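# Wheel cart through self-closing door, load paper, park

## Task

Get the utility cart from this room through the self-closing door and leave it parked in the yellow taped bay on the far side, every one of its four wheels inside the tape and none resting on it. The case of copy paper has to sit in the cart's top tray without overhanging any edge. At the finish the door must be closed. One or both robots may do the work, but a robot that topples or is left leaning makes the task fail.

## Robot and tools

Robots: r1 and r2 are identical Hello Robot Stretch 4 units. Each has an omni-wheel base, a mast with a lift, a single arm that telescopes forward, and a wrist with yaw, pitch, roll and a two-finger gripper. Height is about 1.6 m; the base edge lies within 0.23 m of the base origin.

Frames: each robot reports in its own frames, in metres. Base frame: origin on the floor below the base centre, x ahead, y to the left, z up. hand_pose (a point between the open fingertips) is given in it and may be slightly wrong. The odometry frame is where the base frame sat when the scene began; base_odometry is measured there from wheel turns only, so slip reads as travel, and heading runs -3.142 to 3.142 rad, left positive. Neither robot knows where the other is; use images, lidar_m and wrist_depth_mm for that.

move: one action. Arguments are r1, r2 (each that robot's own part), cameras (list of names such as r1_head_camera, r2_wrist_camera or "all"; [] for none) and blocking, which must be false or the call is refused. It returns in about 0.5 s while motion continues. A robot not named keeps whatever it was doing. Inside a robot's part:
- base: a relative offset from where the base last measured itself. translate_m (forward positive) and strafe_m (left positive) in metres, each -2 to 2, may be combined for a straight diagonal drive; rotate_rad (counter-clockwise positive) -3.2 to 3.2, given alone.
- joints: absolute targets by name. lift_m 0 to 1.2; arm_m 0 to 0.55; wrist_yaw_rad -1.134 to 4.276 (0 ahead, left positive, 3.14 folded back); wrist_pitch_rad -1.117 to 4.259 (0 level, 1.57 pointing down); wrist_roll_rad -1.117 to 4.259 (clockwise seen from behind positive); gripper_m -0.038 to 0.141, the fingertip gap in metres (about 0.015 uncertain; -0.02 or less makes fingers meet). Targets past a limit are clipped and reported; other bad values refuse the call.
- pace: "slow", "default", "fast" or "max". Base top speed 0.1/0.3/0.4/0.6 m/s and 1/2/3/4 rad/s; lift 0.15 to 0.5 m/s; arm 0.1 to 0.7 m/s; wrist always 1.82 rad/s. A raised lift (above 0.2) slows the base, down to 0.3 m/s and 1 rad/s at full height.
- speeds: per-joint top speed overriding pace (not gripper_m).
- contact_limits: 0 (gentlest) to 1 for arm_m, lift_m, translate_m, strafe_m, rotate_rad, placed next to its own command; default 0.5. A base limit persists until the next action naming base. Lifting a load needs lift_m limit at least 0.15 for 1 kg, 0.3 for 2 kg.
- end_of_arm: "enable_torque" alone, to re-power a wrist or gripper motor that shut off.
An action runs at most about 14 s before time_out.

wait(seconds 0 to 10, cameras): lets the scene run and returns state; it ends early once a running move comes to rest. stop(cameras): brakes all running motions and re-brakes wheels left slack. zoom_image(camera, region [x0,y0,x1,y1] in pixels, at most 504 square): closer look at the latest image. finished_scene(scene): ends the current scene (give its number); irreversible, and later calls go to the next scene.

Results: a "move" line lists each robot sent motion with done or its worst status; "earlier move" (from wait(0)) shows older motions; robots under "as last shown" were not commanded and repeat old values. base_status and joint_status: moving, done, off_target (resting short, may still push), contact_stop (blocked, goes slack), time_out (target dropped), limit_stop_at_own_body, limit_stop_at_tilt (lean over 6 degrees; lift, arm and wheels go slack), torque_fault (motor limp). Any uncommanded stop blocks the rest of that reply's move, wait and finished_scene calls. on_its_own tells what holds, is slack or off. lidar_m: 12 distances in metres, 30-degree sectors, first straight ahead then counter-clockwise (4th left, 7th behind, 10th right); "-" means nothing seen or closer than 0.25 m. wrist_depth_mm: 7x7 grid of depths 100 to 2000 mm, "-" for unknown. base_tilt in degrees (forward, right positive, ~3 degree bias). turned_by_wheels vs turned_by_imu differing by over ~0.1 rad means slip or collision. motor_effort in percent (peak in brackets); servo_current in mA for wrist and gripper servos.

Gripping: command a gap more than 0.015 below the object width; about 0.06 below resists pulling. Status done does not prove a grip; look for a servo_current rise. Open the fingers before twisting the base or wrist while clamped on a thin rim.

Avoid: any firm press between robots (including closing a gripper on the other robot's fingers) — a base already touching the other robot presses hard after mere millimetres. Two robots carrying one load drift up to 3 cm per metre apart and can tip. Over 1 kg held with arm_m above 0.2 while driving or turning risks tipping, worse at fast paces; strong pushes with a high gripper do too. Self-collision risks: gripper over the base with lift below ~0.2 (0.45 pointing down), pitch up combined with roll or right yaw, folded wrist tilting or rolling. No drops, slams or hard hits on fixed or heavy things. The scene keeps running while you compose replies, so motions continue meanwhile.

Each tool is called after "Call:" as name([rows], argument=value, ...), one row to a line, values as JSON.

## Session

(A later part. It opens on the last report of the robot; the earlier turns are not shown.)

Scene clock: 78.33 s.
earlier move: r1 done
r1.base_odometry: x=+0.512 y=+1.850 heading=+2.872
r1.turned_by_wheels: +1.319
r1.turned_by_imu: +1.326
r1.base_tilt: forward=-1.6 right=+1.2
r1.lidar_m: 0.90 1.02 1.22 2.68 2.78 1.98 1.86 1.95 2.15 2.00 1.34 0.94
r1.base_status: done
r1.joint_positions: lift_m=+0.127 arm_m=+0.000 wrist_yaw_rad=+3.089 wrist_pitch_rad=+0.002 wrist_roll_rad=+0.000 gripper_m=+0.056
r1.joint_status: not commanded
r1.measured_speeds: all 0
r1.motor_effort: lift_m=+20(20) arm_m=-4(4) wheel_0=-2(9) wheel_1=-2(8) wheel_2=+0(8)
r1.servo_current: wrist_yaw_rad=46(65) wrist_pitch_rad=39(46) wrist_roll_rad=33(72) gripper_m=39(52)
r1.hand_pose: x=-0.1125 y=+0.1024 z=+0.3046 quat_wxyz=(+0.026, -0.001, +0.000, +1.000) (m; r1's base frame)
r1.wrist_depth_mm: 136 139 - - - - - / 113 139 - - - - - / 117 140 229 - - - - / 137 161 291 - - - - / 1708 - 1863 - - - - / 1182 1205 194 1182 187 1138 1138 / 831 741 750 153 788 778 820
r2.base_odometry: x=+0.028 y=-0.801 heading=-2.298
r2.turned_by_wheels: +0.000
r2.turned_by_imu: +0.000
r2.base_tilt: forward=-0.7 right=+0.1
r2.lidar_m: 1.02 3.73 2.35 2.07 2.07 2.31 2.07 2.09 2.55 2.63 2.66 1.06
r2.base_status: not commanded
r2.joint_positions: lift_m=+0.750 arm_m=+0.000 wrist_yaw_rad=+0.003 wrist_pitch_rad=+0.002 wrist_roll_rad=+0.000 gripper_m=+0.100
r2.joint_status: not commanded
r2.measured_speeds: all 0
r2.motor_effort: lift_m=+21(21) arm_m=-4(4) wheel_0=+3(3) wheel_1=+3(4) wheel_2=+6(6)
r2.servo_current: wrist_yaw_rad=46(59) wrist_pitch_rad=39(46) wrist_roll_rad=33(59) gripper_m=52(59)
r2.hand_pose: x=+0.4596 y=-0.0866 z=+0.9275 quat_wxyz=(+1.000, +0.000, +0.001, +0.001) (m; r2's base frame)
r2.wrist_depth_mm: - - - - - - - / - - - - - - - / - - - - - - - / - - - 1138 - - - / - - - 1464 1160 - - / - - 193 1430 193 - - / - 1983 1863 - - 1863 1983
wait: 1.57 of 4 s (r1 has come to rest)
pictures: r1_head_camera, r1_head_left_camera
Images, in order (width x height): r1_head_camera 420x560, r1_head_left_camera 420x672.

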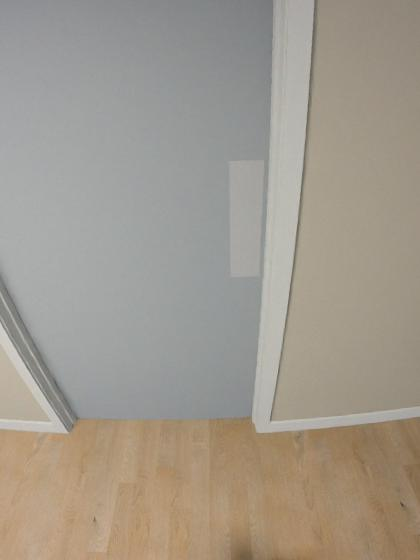

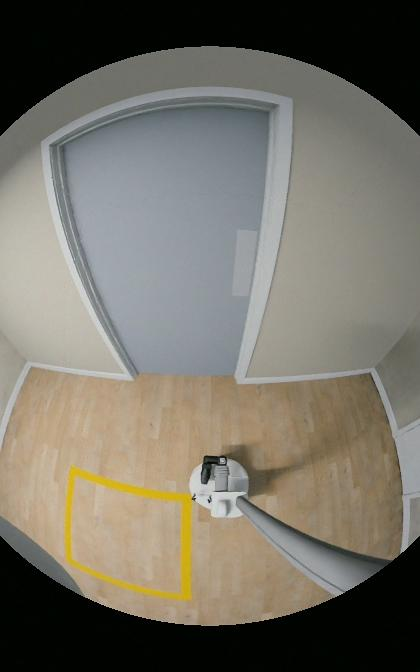

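Call:
move(blocking=false, r1={"base":{"strafe_m":0.22}}, r2={"base":{"translate_m":0.34,"strafe_m":-0.025},"joints":{"lift_m":0.668,"wrist_roll_rad":1.57,"gripper_m":0.135}})

Call:
wait(seconds=2)

Call:
wait(seconds=1.2, cameras=["r1_head_left_camera","r1_head_camera","r2_head_camera","r2_wrist_camera"])

Scene clock: 102.57 s.
move: r1 moving; r2 moving
r1.base_odometry: x=+0.503 y=+1.815 heading=+2.872
r1.turned_by_wheels: +0.000
r1.turned_by_imu: +0.000
r1.base_tilt: forward=-1.6 right=+1.3
r1.lidar_m: 0.92 1.02 1.25 2.62 2.73 1.97 1.88 1.95 2.14 2.06 1.36 0.96
r1.base_status: strafe_m moving
r1.joint_positions: lift_m=+0.127 arm_m=+0.000 wrist_yaw_rad=+3.089 wrist_pitch_rad=+0.002 wrist_roll_rad=+0.000 gripper_m=+0.056
r1.joint_status: not commanded
r1.measured_speeds: translate_m=+0.000 strafe_m=+0.140 rotate_rad=+0.000 lift_m=+0.000 arm_m=+0.000 wrist_yaw_rad=+0.000 wrist_pitch_rad=+0.000 wrist_roll_rad=+0.000
r1.motor_effort: lift_m=+20(20) arm_m=-4(4) wheel_0=-9(12) wheel_1=+10(10) wheel_2=-1(2)
r1.servo_current: wrist_yaw_rad=59(65) wrist_pitch_rad=39(46) wrist_roll_rad=39(65) gripper_m=39(46)
r1.hand_pose: x=-0.1125 y=+0.1024 z=+0.3046 quat_wxyz=(+0.026, -0.001, +0.000, +1.000) (m; r1's base frame)
r1.wrist_depth_mm: 136 139 - - - - - / 113 139 - - - - - / 117 140 236 - - - - / 137 161 290 - - - - / 1661 - 1983 - - - - / 1182 1205 194 1205 187 1138 1160 / 831 741 750 153 788 778 809
r2.base_odometry: x=+0.005 y=-0.823 heading=-2.298
r2.turned_by_wheels: +0.000
r2.turned_by_imu: +0.001
r2.base_tilt: forward=-0.7 right=+0.1
r2.lidar_m: 0.97 3.73 2.36 2.05 2.09 2.38 2.10 2.11 2.59 2.64 2.68 1.02
r2.base_status: translate_m moving; strafe_m moving
r2.joint_positions: lift_m=+0.712 arm_m=+0.000 wrist_yaw_rad=+0.003 wrist_pitch_rad=+0.002 wrist_roll_rad=+0.589 gripper_m=+0.115
r2.joint_status: lift_m moving; wrist_roll_rad moving; gripper_m moving
r2.measured_speeds: translate_m=+0.121 strafe_m=-0.009 rotate_rad=+0.005 lift_m=-0.146 arm_m=+0.000 wrist_yaw_rad=+0.000 wrist_pitch_rad=+0.000 wrist_roll_rad=+1.820
r2.motor_effort: lift_m=+13(19) arm_m=-4(4) wheel_0=+6(9) wheel_1=+7(8) wheel_2=-11(13)
r2.servo_current: wrist_yaw_rad=33(59) wrist_pitch_rad=39(46) wrist_roll_rad=78(98) gripper_m=91(91)
r2.hand_pose: x=+0.4596 y=-0.0866 z=+0.8901 quat_wxyz=(+0.957, +0.290, +0.001, +0.001) (m; r2's base frame)
r2.wrist_depth_mm: - - - - - - - / - - - - - - - / - - - 1118 - - - / - - - 1098 809 - - / - - - 842 - - 1708 / - - 200 1397 189 1618 1397 / - - - - - - 1182
pictures: none

Scene clock: 104.10 s.
earlier move: r1 done; r2 moving
r1.base_odometry: x=+0.454 y=+1.638 heading=+2.872
r1.turned_by_wheels: +0.000
r1.turned_by_imu: +0.001
r1.base_tilt: forward=-1.6 right=+1.3
r1.lidar_m: 0.95 1.01 1.25 2.47 2.54 1.98 1.87 1.96 2.39 2.25 1.35 0.98
r1.base_status: done
r1.joint_positions: lift_m=+0.127 arm_m=+0.000 wrist_yaw_rad=+3.089 wrist_pitch_rad=+0.002 wrist_roll_rad=+0.000 gripper_m=+0.056
r1.joint_status: not commanded
r1.measured_speeds: all 0
r1.motor_effort: lift_m=+20(20) arm_m=-4(4) wheel_0=-2(12) wheel_1=+0(10) wheel_2=+0(2)
r1.servo_current: wrist_yaw_rad=52(65) wrist_pitch_rad=39(52) wrist_roll_rad=46(72) gripper_m=39(46)
r1.hand_pose: x=-0.1125 y=+0.1024 z=+0.3046 quat_wxyz=(+0.026, -0.001, +0.000, +1.000) (m; r1's base frame)
r1.wrist_depth_mm: 136 138 - - - - - / 113 139 - - - - - / 117 140 267 - - - - / 137 162 - - - - - / 1661 - 1921 - - - - / 1182 1182 194 1160 187 1160 1138 / 854 750 715 798 778 778 809
r2.base_odometry: x=-0.209 y=-1.031 heading=-2.298
r2.turned_by_wheels: +0.000
r2.turned_by_imu: +0.000
r2.base_tilt: forward=-0.7 right=+0.1
r2.lidar_m: 0.69 3.42 2.45 2.16 2.16 2.66 2.40 2.42 2.86 2.58 2.57 0.69
r2.base_status: translate_m moving; strafe_m moving
r2.joint_positions: lift_m=+0.668 arm_m=+0.000 wrist_yaw_rad=+0.003 wrist_pitch_rad=+0.002 wrist_roll_rad=+1.568 gripper_m=+0.135
r2.joint_status: all done
r2.measured_speeds: translate_m=+0.078 strafe_m=-0.007 rotate_rad=+0.006 lift_m=+0.000 arm_m=+0.000 wrist_yaw_rad=+0.000 wrist_pitch_rad=+0.000 wrist_roll_rad=+0.000
r2.motor_effort: lift_m=+14(19) arm_m=-4(4) wheel_0=+0(10) wheel_1=+3(8) wheel_2=-3(14)
r2.servo_current: wrist_yaw_rad=39(59) wrist_pitch_rad=39(46) wrist_roll_rad=52(98) gripper_m=52(98)
r2.hand_pose: x=+0.4596 y=-0.0866 z=+0.8461 quat_wxyz=(+0.708, +0.706, +0.002, +0.000) (m; r2's base frame)
r2.wrist_depth_mm: - - - - - 1661 1138 / - - - - - 1537 1042 / - - - 508 - - 512 / - - 768 521 - - 525 / - - 866 530 - 525 525 / - - 217 539 213 535 544 / - - - - - - 559
wait: 1.53 of 2 s (r1 has come to rest)
pictures: none

Scene clock: 104.70 s.
earlier move: r2 done
r1.base_odometry: x=+0.454 y=+1.638 heading=+2.872
r1.turned_by_wheels: +0.000
r1.turned_by_imu: +0.000
r1.base_tilt: forward=-1.6 right=+1.3
r1.lidar_m: 0.97 1.01 1.26 2.46 2.53 1.98 1.86 1.97 2.35 2.24 1.36 0.95
r1.base_status: done
r1.joint_positions: lift_m=+0.127 arm_m=+0.000 wrist_yaw_rad=+3.089 wrist_pitch_rad=+0.002 wrist_roll_rad=+0.000 gripper_m=+0.056
r1.joint_status: not commanded
r1.measured_speeds: all 0
r1.motor_effort: lift_m=+20(20) arm_m=-4(4) wheel_0=-2(12) wheel_1=+0(10) wheel_2=+0(2)
r1.servo_current: wrist_yaw_rad=39(65) wrist_pitch_rad=46(52) wrist_roll_rad=52(72) gripper_m=46(46)
r1.hand_pose: x=-0.1125 y=+0.1024 z=+0.3046 quat_wxyz=(+0.026, -0.001, +0.000, +1.000) (m; r1's base frame)
r1.wrist_depth_mm: 136 139 - - - - - / 113 139 - - - - - / 118 140 268 - - - - / 137 162 - - - - - / 1618 - 1921 - - - - / 1182 1229 194 1160 187 1138 1138 / 854 750 707 809 798 778 809
r2.base_odometry: x=-0.217 y=-1.038 heading=-2.298
r2.turned_by_wheels: +0.000
r2.turned_by_imu: +0.000
r2.base_tilt: forward=-0.7 right=+0.1
r2.lidar_m: 0.66 3.36 2.43 2.13 2.16 2.66 2.39 2.42 2.85 2.55 2.59 0.71
r2.base_status: done
r2.joint_positions: lift_m=+0.668 arm_m=+0.000 wrist_yaw_rad=+0.003 wrist_pitch_rad=+0.002 wrist_roll_rad=+1.568 gripper_m=+0.135
r2.joint_status: all done
r2.measured_speeds: all 0
r2.motor_effort: lift_m=+14(19) arm_m=-4(4) wheel_0=+3(10) wheel_1=+3(8) wheel_2=-2(14)
r2.servo_current: wrist_yaw_rad=52(65) wrist_pitch_rad=39(46) wrist_roll_rad=46(98) gripper_m=52(98)
r2.hand_pose: x=+0.4596 y=-0.0866 z=+0.8461 quat_wxyz=(+0.708, +0.706, +0.002, +0.000) (m; r2's base frame)
r2.wrist_depth_mm: - - - - - 1661 1182 / - - - 492 - 1537 500 / - - - 496 - - 500 / - - 759 508 - - 508 / - - 831 525 - 512 521 / - - 904 525 213 525 525 / - - - - - 539 535
wait: 0.60 of 1.2 s (r2 has come to rest)
pictures: r1_head_camera, r1_head_left_camera, r2_head_camera, r2_wrist_camera
Images, in order (width x height): r1_head_camera 420x560, r1_head_left_camera 420x672, r2_head_camera 420x560, r2_wrist_camera 616x392.

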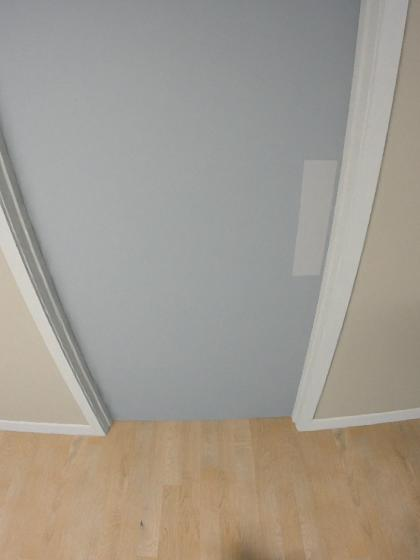

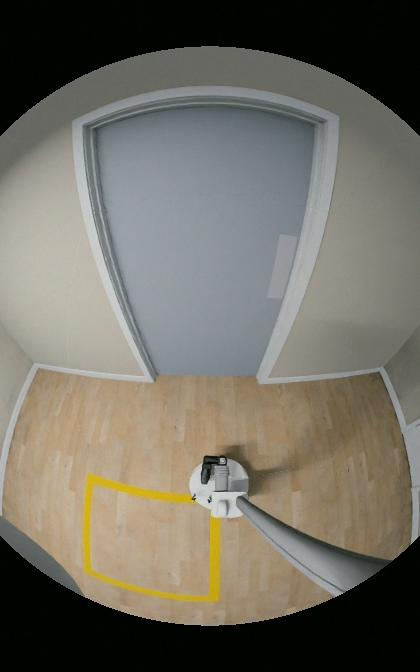

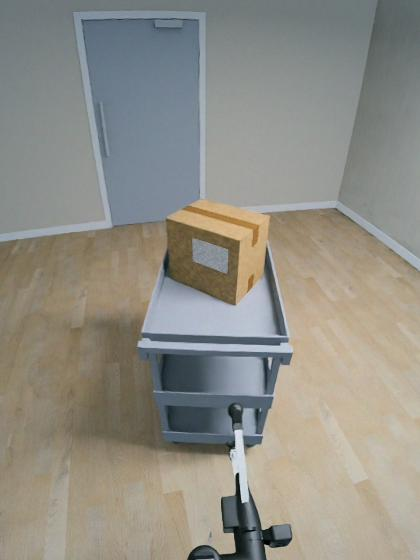

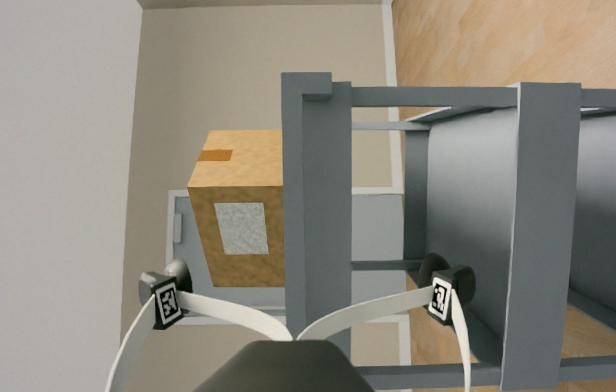

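Call:
move(blocking=false, r1={"base":{"translate_m":0.64}}, r2={"base":{"translate_m":0.272},"joints":{"lift_m":0.684},"pace":"slow"})

Call:
wait(seconds=4)

Call:
wait(seconds=3, cameras=["r2_head_camera","r2_wrist_camera","r1_head_left_camera"])

Scene clock: 119.83 s.
move: r1 moving; r2 moving
r1.base_odometry: x=+0.424 y=+1.647 heading=+2.872
r1.turned_by_wheels: +0.000
r1.turned_by_imu: +0.000
r1.base_tilt: forward=-1.6 right=+1.2
r1.lidar_m: 0.92 0.96 1.23 2.45 2.52 1.99 1.91 2.01 2.37 2.25 1.30 0.94
r1.base_status: translate_m moving
r1.joint_positions: lift_m=+0.127 arm_m=+0.000 wrist_yaw_rad=+3.089 wrist_pitch_rad=+0.002 wrist_roll_rad=+0.000 gripper_m=+0.056
r1.joint_status: not commanded
r1.measured_speeds: translate_m=+0.122 strafe_m=-0.001 rotate_rad=+0.005 lift_m=+0.000 arm_m=+0.000 wrist_yaw_rad=+0.000 wrist_pitch_rad=+0.000 wrist_roll_rad=+0.000
r1.motor_effort: lift_m=+20(20) arm_m=-4(4) wheel_0=+5(8) wheel_1=+6(8) wheel_2=-7(9)
r1.servo_current: wrist_yaw_rad=59(59) wrist_pitch_rad=52(52) wrist_roll_rad=78(78) gripper_m=39(46)
r1.hand_pose: x=-0.1125 y=+0.1024 z=+0.3046 quat_wxyz=(+0.026, -0.001, +0.000, +1.000) (m; r1's base frame)
r1.wrist_depth_mm: 136 138 - - - - - / 113 139 - - - - - / 117 140 272 - - - - / 137 162 - - - - - / 1661 1661 - - - - - / 1182 1182 193 1205 187 1138 1118 / 842 750 707 798 798 768 809
r2.base_odometry: x=-0.225 y=-1.048 heading=-2.297
r2.turned_by_wheels: +0.000
r2.turned_by_imu: +0.001
r2.base_tilt: forward=-0.7 right=+0.1
r2.lidar_m: 0.65 3.30 2.44 2.17 2.15 2.67 2.42 2.44 2.86 2.57 2.58 0.69
r2.base_status: translate_m moving
r2.joint_positions: lift_m=+0.683 arm_m=+0.000 wrist_yaw_rad=+0.003 wrist_pitch_rad=+0.002 wrist_roll_rad=+1.568 gripper_m=+0.135
r2.joint_status: lift_m moving
r2.measured_speeds: translate_m=+0.049 strafe_m=+0.000 rotate_rad=+0.002 lift_m=+0.016 arm_m=+0.000 wrist_yaw_rad=+0.000 wrist_pitch_rad=+0.000 wrist_roll_rad=+0.000
r2.motor_effort: lift_m=+20(24) arm_m=-4(4) wheel_0=+4(9) wheel_1=+7(7) wheel_2=-9(11)
r2.servo_current: wrist_yaw_rad=46(59) wrist_pitch_rad=39(46) wrist_roll_rad=39(59) gripper_m=59(59)
r2.hand_pose: x=+0.4596 y=-0.0866 z=+0.8611 quat_wxyz=(+0.708, +0.706, +0.002, +0.000) (m; r2's base frame)
r2.wrist_depth_mm: - - - - - 1661 1182 / - - - 484 - 1708 484 / - - - 484 - - 488 / - - 732 492 - - 492 / - - 854 504 1118 - 508 / - - 891 508 213 210 512 / - - - - - 1921 521
pictures: none

Scene clock: 122.97 s.
earlier move: r1 done; r2 moving
r1.base_odometry: x=-0.163 y=+1.809 heading=+2.872
r1.turned_by_wheels: +0.000
r1.turned_by_imu: +0.000
r1.base_tilt: forward=-1.6 right=+1.3
r1.lidar_m: 0.33 0.33 0.47 0.97 2.57 2.63 2.53 2.61 2.33 1.25 0.46 0.34
r1.base_status: done
r1.joint_positions: lift_m=+0.127 arm_m=+0.000 wrist_yaw_rad=+3.089 wrist_pitch_rad=+0.002 wrist_roll_rad=+0.000 gripper_m=+0.056
r1.joint_status: not commanded
r1.measured_speeds: all 0
r1.motor_effort: lift_m=+20(20) arm_m=-4(4) wheel_0=+2(9) wheel_1=+1(8) wheel_2=+0(10)
r1.servo_current: wrist_yaw_rad=39(72) wrist_pitch_rad=46(52) wrist_roll_rad=39(78) gripper_m=39(52)
r1.hand_pose: x=-0.1125 y=+0.1024 z=+0.3046 quat_wxyz=(+0.026, -0.001, +0.000, +1.000) (m; r1's base frame)
r1.wrist_depth_mm: 136 138 - - - - - / 113 139 - - - - - / 118 140 273 - - - - / 137 162 - - - - - / 1983 - - - - - - / 1160 1160 194 1182 187 1281 1118 / 842 750 750 143 750 759 820
r2.base_odometry: x=-0.397 y=-1.241 heading=-2.297
r2.turned_by_wheels: +0.000
r2.turned_by_imu: +0.001
r2.base_tilt: forward=-0.7 right=+0.1
r2.lidar_m: 0.40 0.46 2.50 2.22 2.26 2.72 2.68 2.69 2.83 2.53 2.52 0.42
r2.base_status: translate_m moving
r2.joint_positions: lift_m=+0.684 arm_m=+0.000 wrist_yaw_rad=+0.003 wrist_pitch_rad=+0.002 wrist_roll_rad=+1.568 gripper_m=+0.135
r2.joint_status: all done
r2.measured_speeds: translate_m=+0.010 strafe_m=+0.000 rotate_rad=+0.000 lift_m=+0.000 arm_m=+0.000 wrist_yaw_rad=+0.000 wrist_pitch_rad=+0.000 wrist_roll_rad=+0.000
r2.motor_effort: lift_m=+21(24) arm_m=-4(4) wheel_0=+3(10) wheel_1=+3(7) wheel_2=-6(11)
r2.servo_current: wrist_yaw_rad=46(65) wrist_pitch_rad=39(52) wrist_roll_rad=65(65) gripper_m=52(59)
r2.hand_pose: x=+0.4596 y=-0.0866 z=+0.8615 quat_wxyz=(+0.708, +0.706, +0.002, +0.000) (m; r2's base frame)
r2.wrist_depth_mm: - - - 170 225 1366 1060 / - - - 173 231 1618 - / - - 544 176 235 - - / - - 477 179 238 854 - / - - 525 182 242 842 - / - - 574 185 214 183 - / - - - - - 1863 -
wait: 3.13 of 4 s (r1 has come to rest)
pictures: none

Scene clock: 123.33 s.
earlier move: r2 done
r1.base_odometry: x=-0.163 y=+1.809 heading=+2.872
r1.turned_by_wheels: +0.000
r1.turned_by_imu: +0.000
r1.base_tilt: forward=-1.6 right=+1.3
r1.lidar_m: 0.32 0.34 0.47 0.95 2.56 2.64 2.52 2.62 2.35 1.23 0.44 0.35
r1.base_status: done
r1.joint_positions: lift_m=+0.127 arm_m=+0.000 wrist_yaw_rad=+3.089 wrist_pitch_rad=+0.002 wrist_roll_rad=+0.000 gripper_m=+0.056
r1.joint_status: not commanded
r1.measured_speeds: all 0
r1.motor_effort: lift_m=+20(20) arm_m=-4(4) wheel_0=+3(9) wheel_1=+1(8) wheel_2=+0(10)
r1.servo_current: wrist_yaw_rad=39(72) wrist_pitch_rad=39(52) wrist_roll_rad=39(78) gripper_m=39(52)
r1.hand_pose: x=-0.1125 y=+0.1024 z=+0.3046 quat_wxyz=(+0.026, -0.001, +0.000, +1.000) (m; r1's base frame)
r1.wrist_depth_mm: 136 138 - - - - - / 113 139 - - - - - / 118 140 273 - - - - / 137 161 - - - - - / 1983 - - - - - - / 1182 1205 193 1205 187 1308 1160 / 854 750 750 143 750 778 820
r2.base_odometry: x=-0.397 y=-1.241 heading=-2.297
r2.turned_by_wheels: +0.000
r2.turned_by_imu: +0.000
r2.base_tilt: forward=-0.7 right=+0.0
r2.lidar_m: 0.41 0.44 2.52 2.22 2.24 2.75 2.67 2.68 2.81 2.52 2.55 0.42
r2.base_status: done
r2.joint_positions: lift_m=+0.684 arm_m=+0.000 wrist_yaw_rad=+0.003 wrist_pitch_rad=+0.002 wrist_roll_rad=+1.568 gripper_m=+0.135
r2.joint_status: all done
r2.measured_speeds: all 0
r2.motor_effort: lift_m=+21(24) arm_m=-4(4) wheel_0=+4(10) wheel_1=+4(7) wheel_2=-6(11)
r2.servo_current: wrist_yaw_rad=52(65) wrist_pitch_rad=39(52) wrist_roll_rad=46(65) gripper_m=52(59)
r2.hand_pose: x=+0.4596 y=-0.0866 z=+0.8615 quat_wxyz=(+0.708, +0.706, +0.002, +0.000) (m; r2's base frame)
r2.wrist_depth_mm: - - - 169 225 1499 1060 / - - - 172 230 1576 - / - - 544 176 235 - - / - - 477 179 237 831 - / - - 525 182 241 842 - / - - 569 183 213 183 - / - - - - - 1863 -
wait: 0.37 of 3 s (r2 has come to rest)
pictures: r1_head_left_camera, r2_head_camera, r2_wrist_camera
Images, in order (width x height): r1_head_left_camera 420x672, r2_head_camera 420x560, r2_wrist_camera 616x392.

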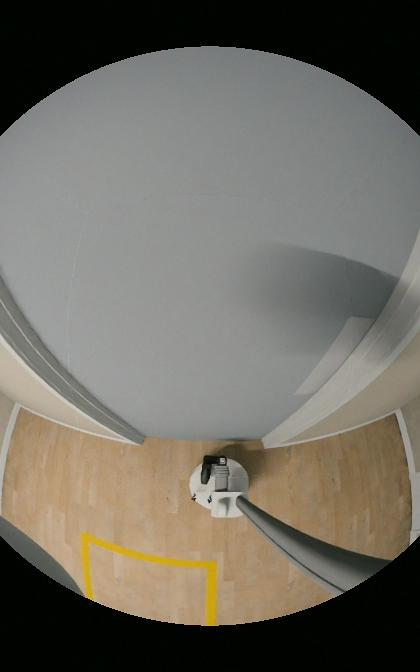

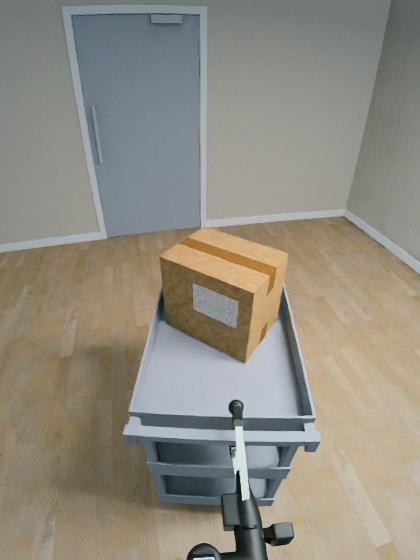

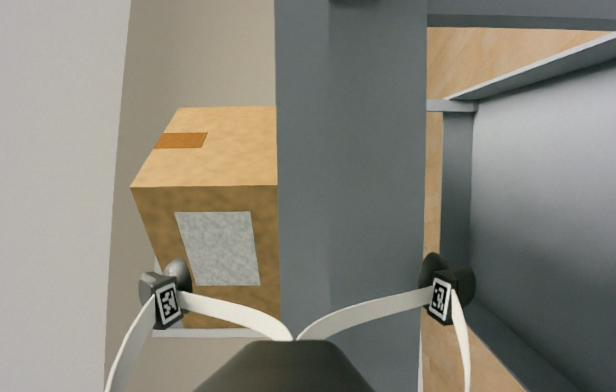

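Call:
move(blocking=false, r2={"base":{"translate_m":-0.018},"pace":"slow"})

Call:
wait(seconds=1.5)

Call:
move(blocking=false, r2={"joints":{"gripper_m":-0.035}}, r1={"base":{"translate_m":0.3},"pace":"slow","contact_limits":{"translate_m":0.8}})

Call:
wait(seconds=3)

Call:
wait(seconds=2, cameras=["r2_head_camera","r2_wrist_camera","r1_head_left_camera"])

Scene clock: 131.70 s.
move: r2 moving
r1: as last shown
r1.lidar_m: 0.32 0.35 0.45 0.98 2.53 2.66 2.52 2.62 2.34 1.24 0.45 0.34
r1.motor_effort: lift_m=+20(20) arm_m=-4(4) wheel_0=+3(3) wheel_1=+1(1) wheel_2=+0(0)
r1.servo_current: wrist_yaw_rad=39(72) wrist_pitch_rad=39(46) wrist_roll_rad=59(72) gripper_m=39(52)
r1.wrist_depth_mm: 136 138 - - - - - / 113 139 - - - - - / 118 140 272 - - - - / 137 162 - - - - - / 1983 - - - - - - / 1182 1160 193 1205 187 1255 1138 / 842 750 750 143 750 768 820
r2.base_odometry: x=-0.390 y=-1.233 heading=-2.298
r2.turned_by_wheels: +0.000
r2.turned_by_imu: +0.000
r2.base_tilt: forward=-0.7 right=+0.1
r2.lidar_m: 0.40 0.47 2.48 2.23 2.22 2.71 2.66 2.68 2.83 2.50 2.55 0.43
r2.base_status: translate_m moving
r2.joint_positions: lift_m=+0.684 arm_m=+0.000 wrist_yaw_rad=+0.003 wrist_pitch_rad=+0.002 wrist_roll_rad=+1.568 gripper_m=+0.135
r2.joint_status: not commanded
r2.measured_speeds: translate_m=-0.039 strafe_m=+0.000 rotate_rad=+0.000 lift_m=+0.000 arm_m=+0.000 wrist_yaw_rad=+0.000 wrist_pitch_rad=+0.000 wrist_roll_rad=+0.000
r2.motor_effort: lift_m=+21(21) arm_m=-4(4) wheel_0=-6(9) wheel_1=-5(9) wheel_2=+7(9)
r2.servo_current: wrist_yaw_rad=46(65) wrist_pitch_rad=39(46) wrist_roll_rad=52(59) gripper_m=52(59)
r2.hand_pose: x=+0.4596 y=-0.0866 z=+0.8615 quat_wxyz=(+0.708, +0.706, +0.002, +0.000) (m; r2's base frame)
r2.wrist_depth_mm: - - - 179 236 253 1060 / - - - 182 240 1499 - / - - 559 186 243 842 - / - - 488 189 249 854 - / - - 539 193 253 842 - / - - 585 194 214 184 - / - - - - 262 1863 -
pictures: none

Scene clock: 132.33 s.
earlier move: r2 done
r1.base_odometry: x=-0.163 y=+1.809 heading=+2.872
r1.turned_by_wheels: +0.000
r1.turned_by_imu: +0.000
r1.base_tilt: forward=-1.6 right=+1.3
r1.lidar_m: 0.31 0.35 0.46 0.96 2.58 2.67 2.54 2.61 2.34 1.25 0.46 0.35
r1.base_status: not commanded
r1.joint_positions: lift_m=+0.127 arm_m=+0.000 wrist_yaw_rad=+3.089 wrist_pitch_rad=+0.002 wrist_roll_rad=+0.000 gripper_m=+0.056
r1.joint_status: not commanded
r1.measured_speeds: all 0
r1.motor_effort: lift_m=+20(20) arm_m=-4(4) wheel_0=+3(3) wheel_1=+1(1) wheel_2=+0(0)
r1.servo_current: wrist_yaw_rad=46(72) wrist_pitch_rad=46(46) wrist_roll_rad=52(72) gripper_m=39(52)
r1.hand_pose: x=-0.1125 y=+0.1024 z=+0.3046 quat_wxyz=(+0.026, -0.001, +0.000, +1.000) (m; r1's base frame)
r1.wrist_depth_mm: 136 139 - - - - - / 114 139 - - - - - / 118 140 272 - - - - / 137 162 - - - - - / 1983 - - - - - - / 1182 1205 195 1205 187 1281 1138 / 831 759 750 143 741 759 831
r2.base_odometry: x=-0.386 y=-1.228 heading=-2.298
r2.turned_by_wheels: +0.000
r2.turned_by_imu: +0.000
r2.base_tilt: forward=-0.7 right=+0.1
r2.lidar_m: 0.42 0.48 2.48 2.22 2.22 2.75 2.64 2.68 2.82 2.49 2.54 0.44
r2.base_status: done
r2.joint_positions: lift_m=+0.684 arm_m=+0.000 wrist_yaw_rad=+0.003 wrist_pitch_rad=+0.002 wrist_roll_rad=+1.568 gripper_m=+0.135
r2.joint_status: not commanded
r2.measured_speeds: all 0
r2.motor_effort: lift_m=+21(21) arm_m=-4(4) wheel_0=-3(9) wheel_1=-4(9) wheel_2=+5(9)
r2.servo_current: wrist_yaw_rad=46(65) wrist_pitch_rad=33(46) wrist_roll_rad=52(59) gripper_m=59(59)
r2.hand_pose: x=+0.4596 y=-0.0866 z=+0.8615 quat_wxyz=(+0.708, +0.706, +0.002, +0.000) (m; r2's base frame)
r2.wrist_depth_mm: - - - 187 243 1430 270 / - - - 190 246 1661 - / - - 569 193 251 842 - / - - 496 196 256 854 - / - - 549 200 259 842 - / - - 591 201 213 183 - / - - - - - 1863 -
wait: 0.63 of 1.5 s (r2 has come to rest)
pictures: none

Scene clock: 132.83 s.
move: r1 moving; r2 moving
r1.base_odometry: x=-0.175 y=+1.812 heading=+2.872
r1.turned_by_wheels: +0.000
r1.turned_by_imu: +0.000
r1.base_tilt: forward=-1.6 right=+1.3
r1.lidar_m: 0.31 0.34 0.46 0.91 2.56 2.65 2.53 2.64 2.35 1.22 0.44 0.34
r1.base_status: translate_m moving
r1.joint_positions: lift_m=+0.127 arm_m=+0.000 wrist_yaw_rad=+3.089 wrist_pitch_rad=+0.002 wrist_roll_rad=+0.000 gripper_m=+0.056
r1.joint_status: not commanded
r1.measured_speeds: translate_m=+0.049 strafe_m=-0.001 rotate_rad=+0.000 lift_m=+0.000 arm_m=+0.000 wrist_yaw_rad=+0.000 wrist_pitch_rad=+0.000 wrist_roll_rad=+0.000
r1.motor_effort: lift_m=+20(20) arm_m=-4(4) wheel_0=+6(6) wheel_1=+4(4) wheel_2=-5(6)
r1.servo_current: wrist_yaw_rad=39(46) wrist_pitch_rad=46(52) wrist_roll_rad=46(65) gripper_m=39(46)
r1.contact_limits: translate_m 0.8
r1.hand_pose: x=-0.1125 y=+0.1024 z=+0.3046 quat_wxyz=(+0.026, -0.001, +0.000, +1.000) (m; r1's base frame)
r1.wrist_depth_mm: 136 138 - - - - - / 113 139 - - - - - / 117 139 271 - - - - / 137 162 - - - - - / 1921 - - - - - - / 1182 1182 194 1205 187 1281 1118 / 842 750 759 143 741 768 820
r2.base_odometry: x=-0.386 y=-1.228 heading=-2.298
r2.turned_by_wheels: +0.000
r2.turned_by_imu: +0.000
r2.base_tilt: forward=-0.7 right=+0.0
r2.lidar_m: 0.41 0.46 2.49 2.22 2.23 2.76 2.65 2.68 2.83 2.52 2.54 0.45
r2.base_status: not commanded
r2.joint_positions: lift_m=+0.684 arm_m=+0.000 wrist_yaw_rad=+0.003 wrist_pitch_rad=+0.002 wrist_roll_rad=+1.568 gripper_m=+0.123
r2.joint_status: gripper_m moving
r2.measured_speeds: all 0
r2.motor_effort: lift_m=+21(21) arm_m=-4(4) wheel_0=-3(4) wheel_1=-4(4) wheel_2=+5(5)
r2.servo_current: wrist_yaw_rad=52(59) wrist_pitch_rad=46(46) wrist_roll_rad=52(59) gripper_m=98(98)
r2.hand_pose: x=+0.4596 y=-0.0866 z=+0.8615 quat_wxyz=(+0.708, +0.706, +0.002, +0.000) (m; r2's base frame)
r2.wrist_depth_mm: - - - 186 243 1397 271 / - - - 189 246 1708 - / - - 569 193 252 854 - / - - 500 196 255 878 - / - - 535 200 258 842 - / - - 218 202 214 175 - / - - - - - 1921 -
pictures: none

Scene clock: 134.80 s.
earlier move: r1 moving; r2 done
r1.base_odometry: x=-0.352 y=+1.861 heading=+2.873
r1.turned_by_wheels: +0.001
r1.turned_by_imu: +0.003
r1.base_tilt: forward=-1.6 right=+1.3
r1.lidar_m: - 0.25 0.25 0.61 2.57 2.85 2.72 2.83 2.35 0.37 0.34 0.25
r1.base_status: translate_m moving
r1.joint_positions: lift_m=+0.127 arm_m=+0.000 wrist_yaw_rad=+3.089 wrist_pitch_rad=+0.002 wrist_roll_rad=+0.000 gripper_m=+0.056
r1.joint_status: not commanded
r1.measured_speeds: translate_m=+0.099 strafe_m=-0.001 rotate_rad=-0.004 lift_m=+0.000 arm_m=+0.000 wrist_yaw_rad=+0.000 wrist_pitch_rad=+0.000 wrist_roll_rad=+0.000
r1.motor_effort: lift_m=+20(20) arm_m=-4(4) wheel_0=+18(22) wheel_1=+9(15) wheel_2=-17(22)
r1.servo_current: wrist_yaw_rad=39(65) wrist_pitch_rad=52(52) wrist_roll_rad=59(65) gripper_m=39(52)
r1.contact_limits: translate_m 0.8
r1.hand_pose: x=-0.1125 y=+0.1024 z=+0.3046 quat_wxyz=(+0.026, -0.001, +0.000, +1.000) (m; r1's base frame)
r1.wrist_depth_mm: - 137 - - - - - / - 138 - - - - - / 110 138 212 - - - - / 125 139 - - - - - / 1708 - - - - - - / 1182 1205 194 1336 187 1281 1042 / 854 750 759 809 788 788 820
r2.base_odometry: x=-0.386 y=-1.228 heading=-2.297
r2.turned_by_wheels: +0.000
r2.turned_by_imu: +0.000
r2.base_tilt: forward=-0.7 right=+0.1
r2.lidar_m: 0.41 0.46 2.51 2.22 2.24 2.72 2.65 2.68 2.84 2.52 2.54 0.45
r2.base_status: not commanded
r2.joint_positions: lift_m=+0.684 arm_m=+0.000 wrist_yaw_rad=+0.003 wrist_pitch_rad=+0.002 wrist_roll_rad=+1.568 gripper_m=-0.033
r2.joint_status: all done
r2.measured_speeds: all 0
r2.motor_effort: lift_m=+21(21) arm_m=-4(4) wheel_0=-2(4) wheel_1=-4(4) wheel_2=+5(6)
r2.servo_current: wrist_yaw_rad=46(59) wrist_pitch_rad=39(46) wrist_roll_rad=52(59) gripper_m=156(312)
r2.hand_pose: x=+0.4596 y=-0.0866 z=+0.8615 quat_wxyz=(+0.708, +0.706, +0.002, +0.000) (m; r2's base frame)
r2.wrist_depth_mm: - - - 175 233 258 427 / - - - 179 236 1499 - / - - 544 182 239 831 - / - - 477 185 245 854 - / - - 535 189 250 854 - / - - 185 192 177 - - / - - - - 259 1618 -
wait: 1.97 of 3 s (r2 has come to rest)
pictures: none

Scene clock: 136.60 s.
earlier move: r1 done
r1.base_odometry: x=-0.452 y=+1.888 heading=+2.873
r1.turned_by_wheels: +0.000
r1.turned_by_imu: +0.001
r1.base_tilt: forward=-1.6 right=+1.3
r1.lidar_m: 0.25 0.25 0.25 0.40 2.56 2.96 2.83 2.92 2.35 0.34 0.37 0.25
r1.base_status: done
r1.joint_positions: lift_m=+0.127 arm_m=+0.000 wrist_yaw_rad=+3.101 wrist_pitch_rad=+0.002 wrist_roll_rad=+0.000 gripper_m=+0.056
r1.joint_status: not commanded
r1.measured_speeds: all 0
r1.motor_effort: lift_m=+20(20) arm_m=+9(9) wheel_0=+14(22) wheel_1=+13(17) wheel_2=-12(22)
r1.servo_current: wrist_yaw_rad=59(85) wrist_pitch_rad=39(52) wrist_roll_rad=65(72) gripper_m=39(52)
r1.contact_limits: translate_m 0.8
r1.hand_pose: x=-0.1141 y=+0.0992 z=+0.3046 quat_wxyz=(+0.020, -0.001, +0.000, +1.000) (m; r1's base frame)
r1.wrist_depth_mm: - 135 - - - - - / - 136 191 - - - - / 106 135 180 - - - - / 122 137 267 - - - - / 1661 - - - - - - / 1205 1182 194 1205 187 1255 1160 / 854 759 759 809 798 788 820
r2.base_odometry: x=-0.386 y=-1.228 heading=-2.297
r2.turned_by_wheels: +0.000
r2.turned_by_imu: +0.000
r2.base_tilt: forward=-0.7 right=+0.0
r2.lidar_m: 0.41 0.45 2.52 2.23 2.23 2.74 2.66 2.65 2.84 2.53 2.54 0.43
r2.base_status: not commanded
r2.joint_positions: lift_m=+0.684 arm_m=+0.000 wrist_yaw_rad=+0.003 wrist_pitch_rad=+0.002 wrist_roll_rad=+1.568 gripper_m=-0.033
r2.joint_status: all done
r2.measured_speeds: all 0
r2.motor_effort: lift_m=+21(21) arm_m=-4(4) wheel_0=-3(4) wheel_1=-4(4) wheel_2=+5(6)
r2.servo_current: wrist_yaw_rad=52(65) wrist_pitch_rad=46(52) wrist_roll_rad=46(59) gripper_m=150(312)
r2.hand_pose: x=+0.4596 y=-0.0866 z=+0.8615 quat_wxyz=(+0.708, +0.706, +0.002, +0.000) (m; r2's base frame)
r2.wrist_depth_mm: - - - 175 232 258 430 / - - - 179 235 1499 - / - - 549 182 241 842 - / - - 484 185 245 831 - / - - 539 189 250 866 - / - - 185 192 177 - - / - - - - 259 1618 -
wait: 1.80 of 2 s (r1 has come to rest)
pictures: r1_head_left_camera, r2_head_camera, r2_wrist_camera
Images, in order (width x height): r1_head_left_camera 420x672, r2_head_camera 420x560, r2_wrist_camera 616x392.

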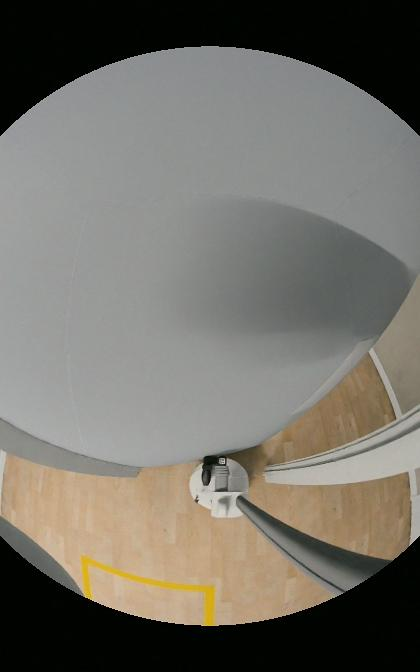

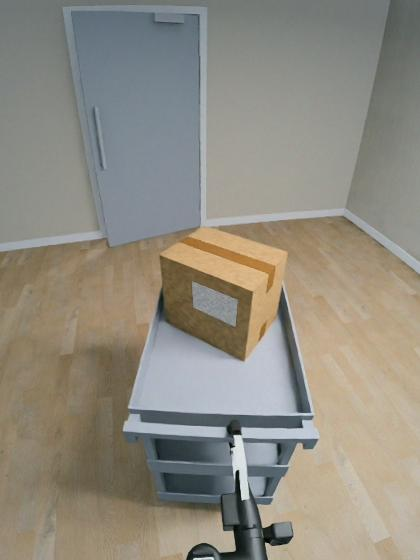

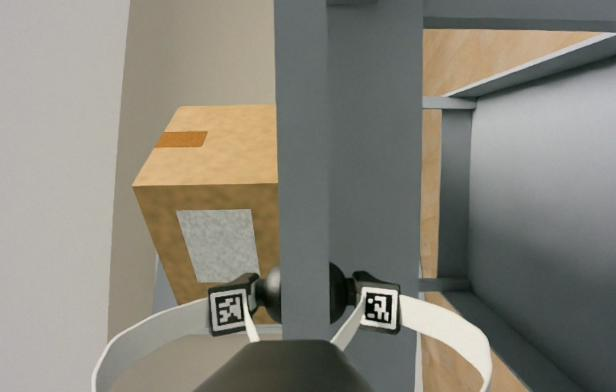

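Call:
move(blocking=false, r1={"base":{"translate_m":0.5},"pace":"slow","contact_limits":{"translate_m":0.9}}, r2={"base":{"translate_m":-0.35},"pace":"slow"})

Call:
wait(seconds=5)

Call:
wait(seconds=3, cameras=["r2_head_camera","r1_head_left_camera"])

Scene clock: 158.20 s.
move: r1 moving; r2 moving
r1.base_odometry: x=-0.464 y=+1.892 heading=+2.874
r1.turned_by_wheels: +0.001
r1.turned_by_imu: +0.001
r1.base_tilt: forward=-1.6 right=+1.3
r1.lidar_m: 0.25 0.25 0.25 0.40 2.53 2.96 2.84 2.94 2.31 0.34 0.34 0.25
r1.base_status: translate_m moving
r1.joint_positions: lift_m=+0.127 arm_m=-0.001 wrist_yaw_rad=+3.101 wrist_pitch_rad=+0.002 wrist_roll_rad=+0.000 gripper_m=+0.056
r1.joint_status: not commanded
r1.measured_speeds: translate_m=+0.048 strafe_m=-0.001 rotate_rad=-0.003 lift_m=+0.000 arm_m=+0.000 wrist_yaw_rad=+0.000 wrist_pitch_rad=+0.000 wrist_roll_rad=+0.000
r1.motor_effort: lift_m=+20(20) arm_m=+10(10) wheel_0=+20(20) wheel_1=+16(19) wheel_2=-17(18)
r1.servo_current: wrist_yaw_rad=72(72) wrist_pitch_rad=52(52) wrist_roll_rad=39(59) gripper_m=39(46)
r1.contact_limits: translate_m 0.9
r1.hand_pose: x=-0.1142 y=+0.0990 z=+0.3046 quat_wxyz=(+0.020, -0.001, +0.000, +1.000) (m; r1's base frame)
r1.wrist_depth_mm: - 135 - - - - - / - 135 208 - - - - / 106 133 179 - - - - / 122 136 265 - - - - / 1708 - - - - - - / 1205 1205 194 1182 188 1308 1138 / 866 759 759 798 798 788 831
r2.base_odometry: x=-0.377 y=-1.219 heading=-2.297
r2.turned_by_wheels: +0.000
r2.turned_by_imu: +0.001
r2.base_tilt: forward=-0.7 right=+0.0
r2.lidar_m: 0.43 0.46 2.48 2.20 2.20 2.72 2.64 2.64 2.83 2.52 2.54 0.44
r2.base_status: translate_m moving
r2.joint_positions: lift_m=+0.684 arm_m=+0.000 wrist_yaw_rad=+0.003 wrist_pitch_rad=+0.002 wrist_roll_rad=+1.568 gripper_m=-0.033
r2.joint_status: not commanded
r2.measured_speeds: translate_m=-0.049 strafe_m=+0.000 rotate_rad=+0.000 lift_m=+0.000 arm_m=+0.000 wrist_yaw_rad=+0.000 wrist_pitch_rad=+0.000 wrist_roll_rad=+0.000
r2.motor_effort: lift_m=+21(21) arm_m=-4(4) wheel_0=-7(7) wheel_1=-6(8) wheel_2=+15(15)
r2.servo_current: wrist_yaw_rad=46(52) wrist_pitch_rad=46(46) wrist_roll_rad=52(52) gripper_m=156(156)
r2.hand_pose: x=+0.4596 y=-0.0866 z=+0.8615 quat_wxyz=(+0.708, +0.706, +0.002, +0.000) (m; r2's base frame)
r2.wrist_depth_mm: - - - 176 232 258 430 / - - - 179 236 1537 - / - - 549 183 240 820 - / - - 480 185 245 842 - / - - 539 190 250 866 - / - - 185 192 177 - - / - - - - 258 1618 -
pictures: none

Scene clock: 162.47 s.
earlier move: r1 moving; r2 done
r1.base_odometry: x=-0.863 y=+2.001 heading=+2.874
r1.turned_by_wheels: +0.000
r1.turned_by_imu: +0.000
r1.base_tilt: forward=-1.6 right=+1.3
r1.lidar_m: 0.25 0.25 0.27 0.25 0.37 3.39 3.30 0.52 0.47 1.08 2.29 3.06
r1.base_status: translate_m moving
r1.joint_positions: lift_m=+0.127 arm_m=+0.000 wrist_yaw_rad=+3.092 wrist_pitch_rad=+0.002 wrist_roll_rad=+0.000 gripper_m=+0.056
r1.joint_status: not commanded
r1.measured_speeds: translate_m=+0.100 strafe_m=-0.001 rotate_rad=+0.003 lift_m=+0.000 arm_m=+0.000 wrist_yaw_rad=-0.008 wrist_pitch_rad=+0.000 wrist_roll_rad=+0.000
r1.motor_effort: lift_m=+20(20) arm_m=+5(10) wheel_0=+9(21) wheel_1=+14(19) wheel_2=-9(18)
r1.servo_current: wrist_yaw_rad=52(98) wrist_pitch_rad=39(52) wrist_roll_rad=46(72) gripper_m=39(46)
r1.contact_limits: translate_m 0.9
r1.hand_pose: x=-0.1129 y=+0.1015 z=+0.3046 quat_wxyz=(+0.025, -0.001, +0.000, +1.000) (m; r1's base frame)
r1.wrist_depth_mm: - 137 - - - - - / - 137 - - - - - / 109 137 203 - - - - / 123 138 - - - - - / 1618 - - - - - - / 1205 1182 193 1205 188 1160 1118 / 854 750 759 798 809 778 820
r2.base_odometry: x=-0.153 y=-0.967 heading=-2.297
r2.turned_by_wheels: +0.000
r2.turned_by_imu: +0.002
r2.base_tilt: forward=-0.7 right=+0.1
r2.lidar_m: 0.38 0.44 2.41 2.12 2.16 2.59 2.31 2.32 2.84 2.58 2.59 0.43
r2.base_status: done
r2.joint_positions: lift_m=+0.684 arm_m=+0.000 wrist_yaw_rad=+0.003 wrist_pitch_rad=+0.002 wrist_roll_rad=+1.568 gripper_m=-0.033
r2.joint_status: not commanded
r2.measured_speeds: all 0
r2.motor_effort: lift_m=+21(21) arm_m=-4(4) wheel_0=-2(7) wheel_1=-4(8) wheel_2=+7(15)
r2.servo_current: wrist_yaw_rad=46(65) wrist_pitch_rad=39(46) wrist_roll_rad=46(65) gripper_m=143(156)
r2.hand_pose: x=+0.4596 y=-0.0865 z=+0.8615 quat_wxyz=(+0.708, +0.706, +0.002, +0.001) (m; r2's base frame)
r2.wrist_depth_mm: - - - 183 241 264 264 / - - - 184 243 1756 564 / - - 603 186 246 831 - / - - 480 187 247 842 - / - - 517 189 250 842 - / - - 182 190 178 854 - / - - - - - 1756 -
wait: 4.27 of 5 s (r2 has come to rest)
pictures: none

Scene clock: 163.97 s.
earlier move: r1 done
r1.base_odometry: x=-0.933 y=+2.021 heading=+2.874
r1.turned_by_wheels: +0.000
r1.turned_by_imu: -0.001
r1.base_tilt: forward=-1.6 right=+1.3
r1.lidar_m: 0.26 0.25 - 0.25 0.35 3.45 3.36 0.51 0.51 1.38 2.29 3.06
r1.base_status: done
r1.joint_positions: lift_m=+0.127 arm_m=+0.000 wrist_yaw_rad=+3.092 wrist_pitch_rad=+0.002 wrist_roll_rad=+0.000 gripper_m=+0.056
r1.joint_status: not commanded
r1.measured_speeds: all 0
r1.motor_effort: lift_m=+20(20) arm_m=+5(10) wheel_0=+4(21) wheel_1=+11(19) wheel_2=-7(18)
r1.servo_current: wrist_yaw_rad=52(98) wrist_pitch_rad=39(52) wrist_roll_rad=46(72) gripper_m=39(46)
r1.contact_limits: translate_m 0.9
r1.hand_pose: x=-0.1129 y=+0.1016 z=+0.3046 quat_wxyz=(+0.025, -0.001, +0.000, +1.000) (m; r1's base frame)
r1.wrist_depth_mm: - 136 - - - - - / - 137 - - - - - / 109 138 202 - - - - / 124 138 - - - - - / 1708 - - - - - - / 1205 1205 194 1182 187 1160 1138 / 842 750 741 809 788 768 820
r2.base_odometry: x=-0.153 y=-0.967 heading=-2.297
r2.turned_by_wheels: +0.000
r2.turned_by_imu: +0.000
r2.base_tilt: forward=-0.7 right=+0.0
r2.lidar_m: 0.41 0.42 2.39 2.14 2.15 2.63 2.30 2.33 2.82 2.55 2.60 0.45
r2.base_status: done
r2.joint_positions: lift_m=+0.684 arm_m=+0.000 wrist_yaw_rad=+0.003 wrist_pitch_rad=+0.002 wrist_roll_rad=+1.568 gripper_m=-0.033
r2.joint_status: not commanded
r2.measured_speeds: all 0
r2.motor_effort: lift_m=+21(21) arm_m=-4(4) wheel_0=-2(7) wheel_1=-4(8) wheel_2=+6(15)
r2.servo_current: wrist_yaw_rad=46(65) wrist_pitch_rad=39(46) wrist_roll_rad=46(65) gripper_m=137(156)
r2.hand_pose: x=+0.4596 y=-0.0865 z=+0.8615 quat_wxyz=(+0.708, +0.706, +0.002, +0.001) (m; r2's base frame)
r2.wrist_depth_mm: - - - 183 241 264 262 / - - - 185 243 1708 569 / - - 609 186 245 842 - / - - 480 187 247 842 - / - - 517 189 249 866 - / - - 181 190 178 842 - / - - - - - 1863 -
wait: 1.50 of 3 s (r1 has come to rest)
pictures: r1_head_left_camera, r2_head_camera
Images, in order (width x height): r1_head_left_camera 420x672, r2_head_camera 420x560.

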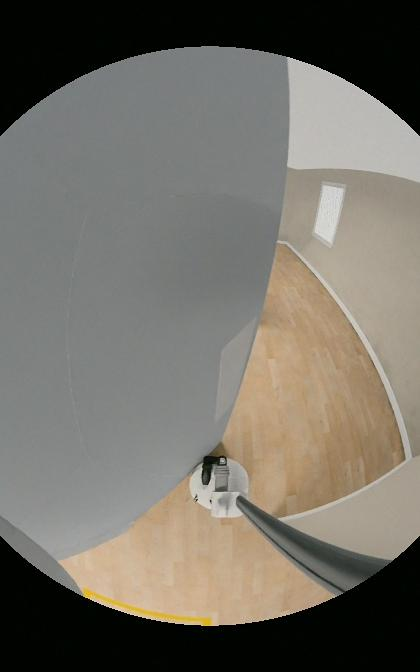

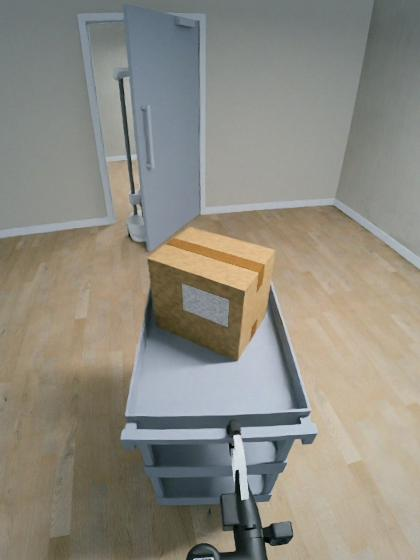

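Call:
move(blocking=false, r1={"base":{"translate_m":0.33,"strafe_m":0.3},"pace":"slow","contact_limits":{"translate_m":0.9,"strafe_m":0.9}})

Call:
wait(seconds=7, cameras=["r2_head_camera","r1_head_left_camera"])

r1: "contact_limits": translate_m and strafe_m are given together and make one move, which takes one limit: state it under one of them only
Scene clock: 168.13 s.
r1.base_odometry: x=-0.933 y=+2.021 heading=+2.874
r1.turned_by_wheels: +0.000
r1.turned_by_imu: +0.000
r1.base_tilt: forward=-1.6 right=+1.3
r1.lidar_m: 0.25 0.25 - 0.25 0.37 3.47 3.37 0.52 0.54 1.39 2.27 3.06
r1.base_status: done
r1.joint_positions: lift_m=+0.127 arm_m=+0.000 wrist_yaw_rad=+3.092 wrist_pitch_rad=+0.002 wrist_roll_rad=+0.000 gripper_m=+0.056
r1.joint_status: not commanded
r1.measured_speeds: all 0
r1.motor_effort: lift_m=+20(20) arm_m=+5(10) wheel_0=+4(21) wheel_1=+10(19) wheel_2=-7(18)
r1.servo_current: wrist_yaw_rad=52(98) wrist_pitch_rad=39(52) wrist_roll_rad=46(72) gripper_m=39(46)
r1.contact_limits: translate_m 0.9
r1.hand_pose: x=-0.1129 y=+0.1016 z=+0.3046 quat_wxyz=(+0.025, -0.001, +0.000, +1.000) (m; r1's base frame)
r1.wrist_depth_mm: - 137 - - - - - / - 137 - - - - - / 109 137 202 - - - - / 123 138 - - - - - / 1661 - - - - - - / 1160 1182 193 1160 187 1182 1160 / 854 750 759 788 788 768 809
r2.base_odometry: x=-0.153 y=-0.967 heading=-2.297
r2.turned_by_wheels: +0.000
r2.turned_by_imu: +0.000
r2.base_tilt: forward=-0.7 right=+0.1
r2.lidar_m: 0.41 0.44 2.42 2.14 2.14 2.62 2.31 2.32 2.82 2.58 2.62 0.43
r2.base_status: done
r2.joint_positions: lift_m=+0.684 arm_m=+0.000 wrist_yaw_rad=+0.003 wrist_pitch_rad=+0.002 wrist_roll_rad=+1.568 gripper_m=-0.033
r2.joint_status: not commanded
r2.measured_speeds: all 0
r2.motor_effort: lift_m=+21(21) arm_m=-4(4) wheel_0=-2(7) wheel_1=-4(8) wheel_2=+7(15)
r2.servo_current: wrist_yaw_rad=52(65) wrist_pitch_rad=39(46) wrist_roll_rad=52(65) gripper_m=137(156)
r2.hand_pose: x=+0.4596 y=-0.0865 z=+0.8615 quat_wxyz=(+0.708, +0.706, +0.002, +0.001) (m; r2's base frame)
r2.wrist_depth_mm: - - - 183 240 265 262 / - - - 185 243 1708 569 / - - 609 186 244 842 - / - - 480 187 247 854 - / - - 517 189 249 854 - / - - 182 190 178 842 - / - - - - - 1863 -
pictures: none

not run: a call was refused earlier in this reply.

Call:
move(blocking=false, r1={"base":{"translate_m":0.33,"strafe_m":0.3},"pace":"slow","contact_limits":{"translate_m":0.9}})

Call:
wait(seconds=7, cameras=["r2_head_camera","r1_head_left_camera"])

Scene clock: 172.20 s.
move: r1 moving
r1.base_odometry: x=-0.945 y=+2.015 heading=+2.873
r1.turned_by_wheels: -0.001
r1.turned_by_imu: -0.001
r1.base_tilt: forward=-1.6 right=+1.3
r1.lidar_m: 0.27 0.25 - 0.25 0.33 3.47 3.36 0.54 0.54 1.40 2.27 3.06
r1.base_status: translate_m moving; strafe_m moving
r1.joint_positions: lift_m=+0.127 arm_m=+0.000 wrist_yaw_rad=+3.092 wrist_pitch_rad=+0.002 wrist_roll_rad=+0.000 gripper_m=+0.056
r1.joint_status: not commanded
r1.measured_speeds: translate_m=+0.037 strafe_m=+0.034 rotate_rad=+0.001 lift_m=+0.000 arm_m=+0.000 wrist_yaw_rad=+0.000 wrist_pitch_rad=+0.000 wrist_roll_rad=+0.000
r1.motor_effort: lift_m=+20(20) arm_m=+5(5) wheel_0=-11(14) wheel_1=+14(17) wheel_2=-9(10)
r1.servo_current: wrist_yaw_rad=46(59) wrist_pitch_rad=39(52) wrist_roll_rad=39(59) gripper_m=39(46)
r1.contact_limits: translate_m 0.9
r1.hand_pose: x=-0.1129 y=+0.1016 z=+0.3046 quat_wxyz=(+0.025, -0.001, +0.000, +1.000) (m; r1's base frame)
r1.wrist_depth_mm: - 136 - - - - - / - 137 - - - - - / 109 138 202 - - - - / 124 138 - - - - - / 1661 - - - - - - / 1205 1182 194 1205 188 1160 1138 / 854 759 750 809 798 778 809
r2.base_odometry: x=-0.153 y=-0.967 heading=-2.297
r2.turned_by_wheels: +0.000
r2.turned_by_imu: +0.000
r2.base_tilt: forward=-0.7 right=+0.1
r2.lidar_m: 0.42 0.44 2.43 2.11 2.16 2.62 2.31 2.33 2.79 2.58 2.58 0.43
r2.base_status: not commanded
r2.joint_positions: lift_m=+0.684 arm_m=+0.000 wrist_yaw_rad=+0.003 wrist_pitch_rad=+0.002 wrist_roll_rad=+1.568 gripper_m=-0.033
r2.joint_status: not commanded
r2.measured_speeds: all 0
r2.motor_effort: lift_m=+21(21) arm_m=-4(4) wheel_0=-2(3) wheel_1=-4(5) wheel_2=+6(7)
r2.servo_current: wrist_yaw_rad=52(65) wrist_pitch_rad=39(46) wrist_roll_rad=39(59) gripper_m=137(143)
r2.hand_pose: x=+0.4596 y=-0.0865 z=+0.8615 quat_wxyz=(+0.708, +0.706, +0.002, +0.001) (m; r2's base frame)
r2.wrist_depth_mm: - - - 183 242 264 263 / - - - 185 243 1661 574 / - - 609 186 245 842 - / - - 480 187 248 842 - / - - 517 189 250 854 - / - - 181 190 178 831 - / - - - - - 1921 -
pictures: none

Scene clock: 177.40 s.
earlier move: r1 done
r1.base_odometry: x=-1.331 y=+1.819 heading=+2.874
r1.turned_by_wheels: +0.001
r1.turned_by_imu: +0.003
r1.base_tilt: forward=-1.6 right=+1.3
r1.lidar_m: 1.67 0.25 0.25 - 0.25 0.33 3.77 0.95 1.00 2.51 2.59 3.47
r1.base_status: done
r1.joint_positions: lift_m=+0.127 arm_m=+0.000 wrist_yaw_rad=+3.092 wrist_pitch_rad=+0.002 wrist_roll_rad=+0.000 gripper_m=+0.056
r1.joint_status: not commanded
r1.measured_speeds: all 0
r1.motor_effort: lift_m=+20(20) arm_m=+5(5) wheel_0=-5(14) wheel_1=+8(17) wheel_2=-3(11)
r1.servo_current: wrist_yaw_rad=46(78) wrist_pitch_rad=46(52) wrist_roll_rad=46(72) gripper_m=39(52)
r1.contact_limits: translate_m 0.9
r1.hand_pose: x=-0.1129 y=+0.1016 z=+0.3046 quat_wxyz=(+0.025, -0.001, +0.000, +1.000) (m; r1's base frame)
r1.wrist_depth_mm: - 136 - - - 268 183 / - 137 - - - 272 184 / 109 138 202 - - 274 186 / 124 138 - - - 274 186 / 1661 - - - 1661 276 187 / 1182 1182 194 1182 187 277 186 / 842 750 741 798 512 213 185
r2.base_odometry: x=-0.153 y=-0.967 heading=-2.297
r2.turned_by_wheels: +0.000
r2.turned_by_imu: +0.001
r2.base_tilt: forward=-0.7 right=+0.1
r2.lidar_m: 0.43 0.45 2.42 2.13 2.13 2.63 2.31 2.33 2.83 2.59 2.60 0.43
r2.base_status: not commanded
r2.joint_positions: lift_m=+0.684 arm_m=+0.000 wrist_yaw_rad=+0.003 wrist_pitch_rad=+0.002 wrist_roll_rad=+1.568 gripper_m=-0.033
r2.joint_status: not commanded
r2.measured_speeds: all 0
r2.motor_effort: lift_m=+21(21) arm_m=-4(4) wheel_0=-2(3) wheel_1=-5(5) wheel_2=+7(7)
r2.servo_current: wrist_yaw_rad=46(65) wrist_pitch_rad=39(52) wrist_roll_rad=46(65) gripper_m=137(143)
r2.hand_pose: x=+0.4596 y=-0.0865 z=+0.8615 quat_wxyz=(+0.708, +0.706, +0.002, +0.001) (m; r2's base frame)
r2.wrist_depth_mm: - - - 183 242 263 263 / - - - 185 244 1756 574 / - - 603 187 245 831 - / - - 480 187 249 854 - / - - 512 189 249 842 - / - - 181 190 178 842 - / - - - - - 1863 -
wait: 5.20 of 7 s (r1 has come to rest)
pictures: r1_head_left_camera, r2_head_camera
Images, in order (width x height): r1_head_left_camera 420x672, r2_head_camera 420x560.

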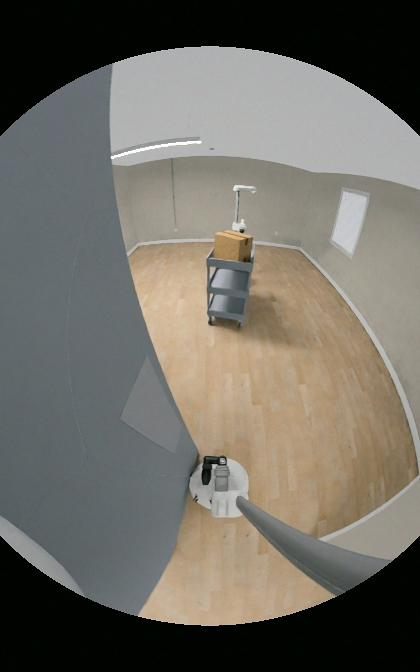

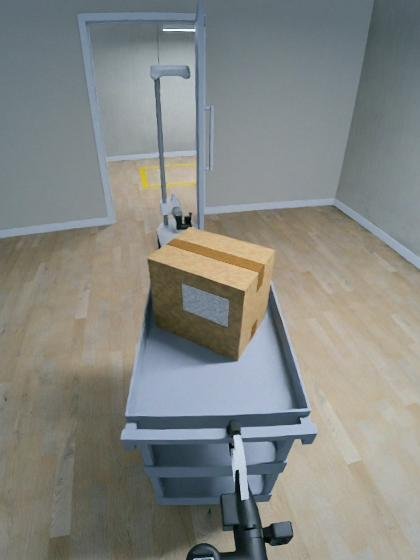

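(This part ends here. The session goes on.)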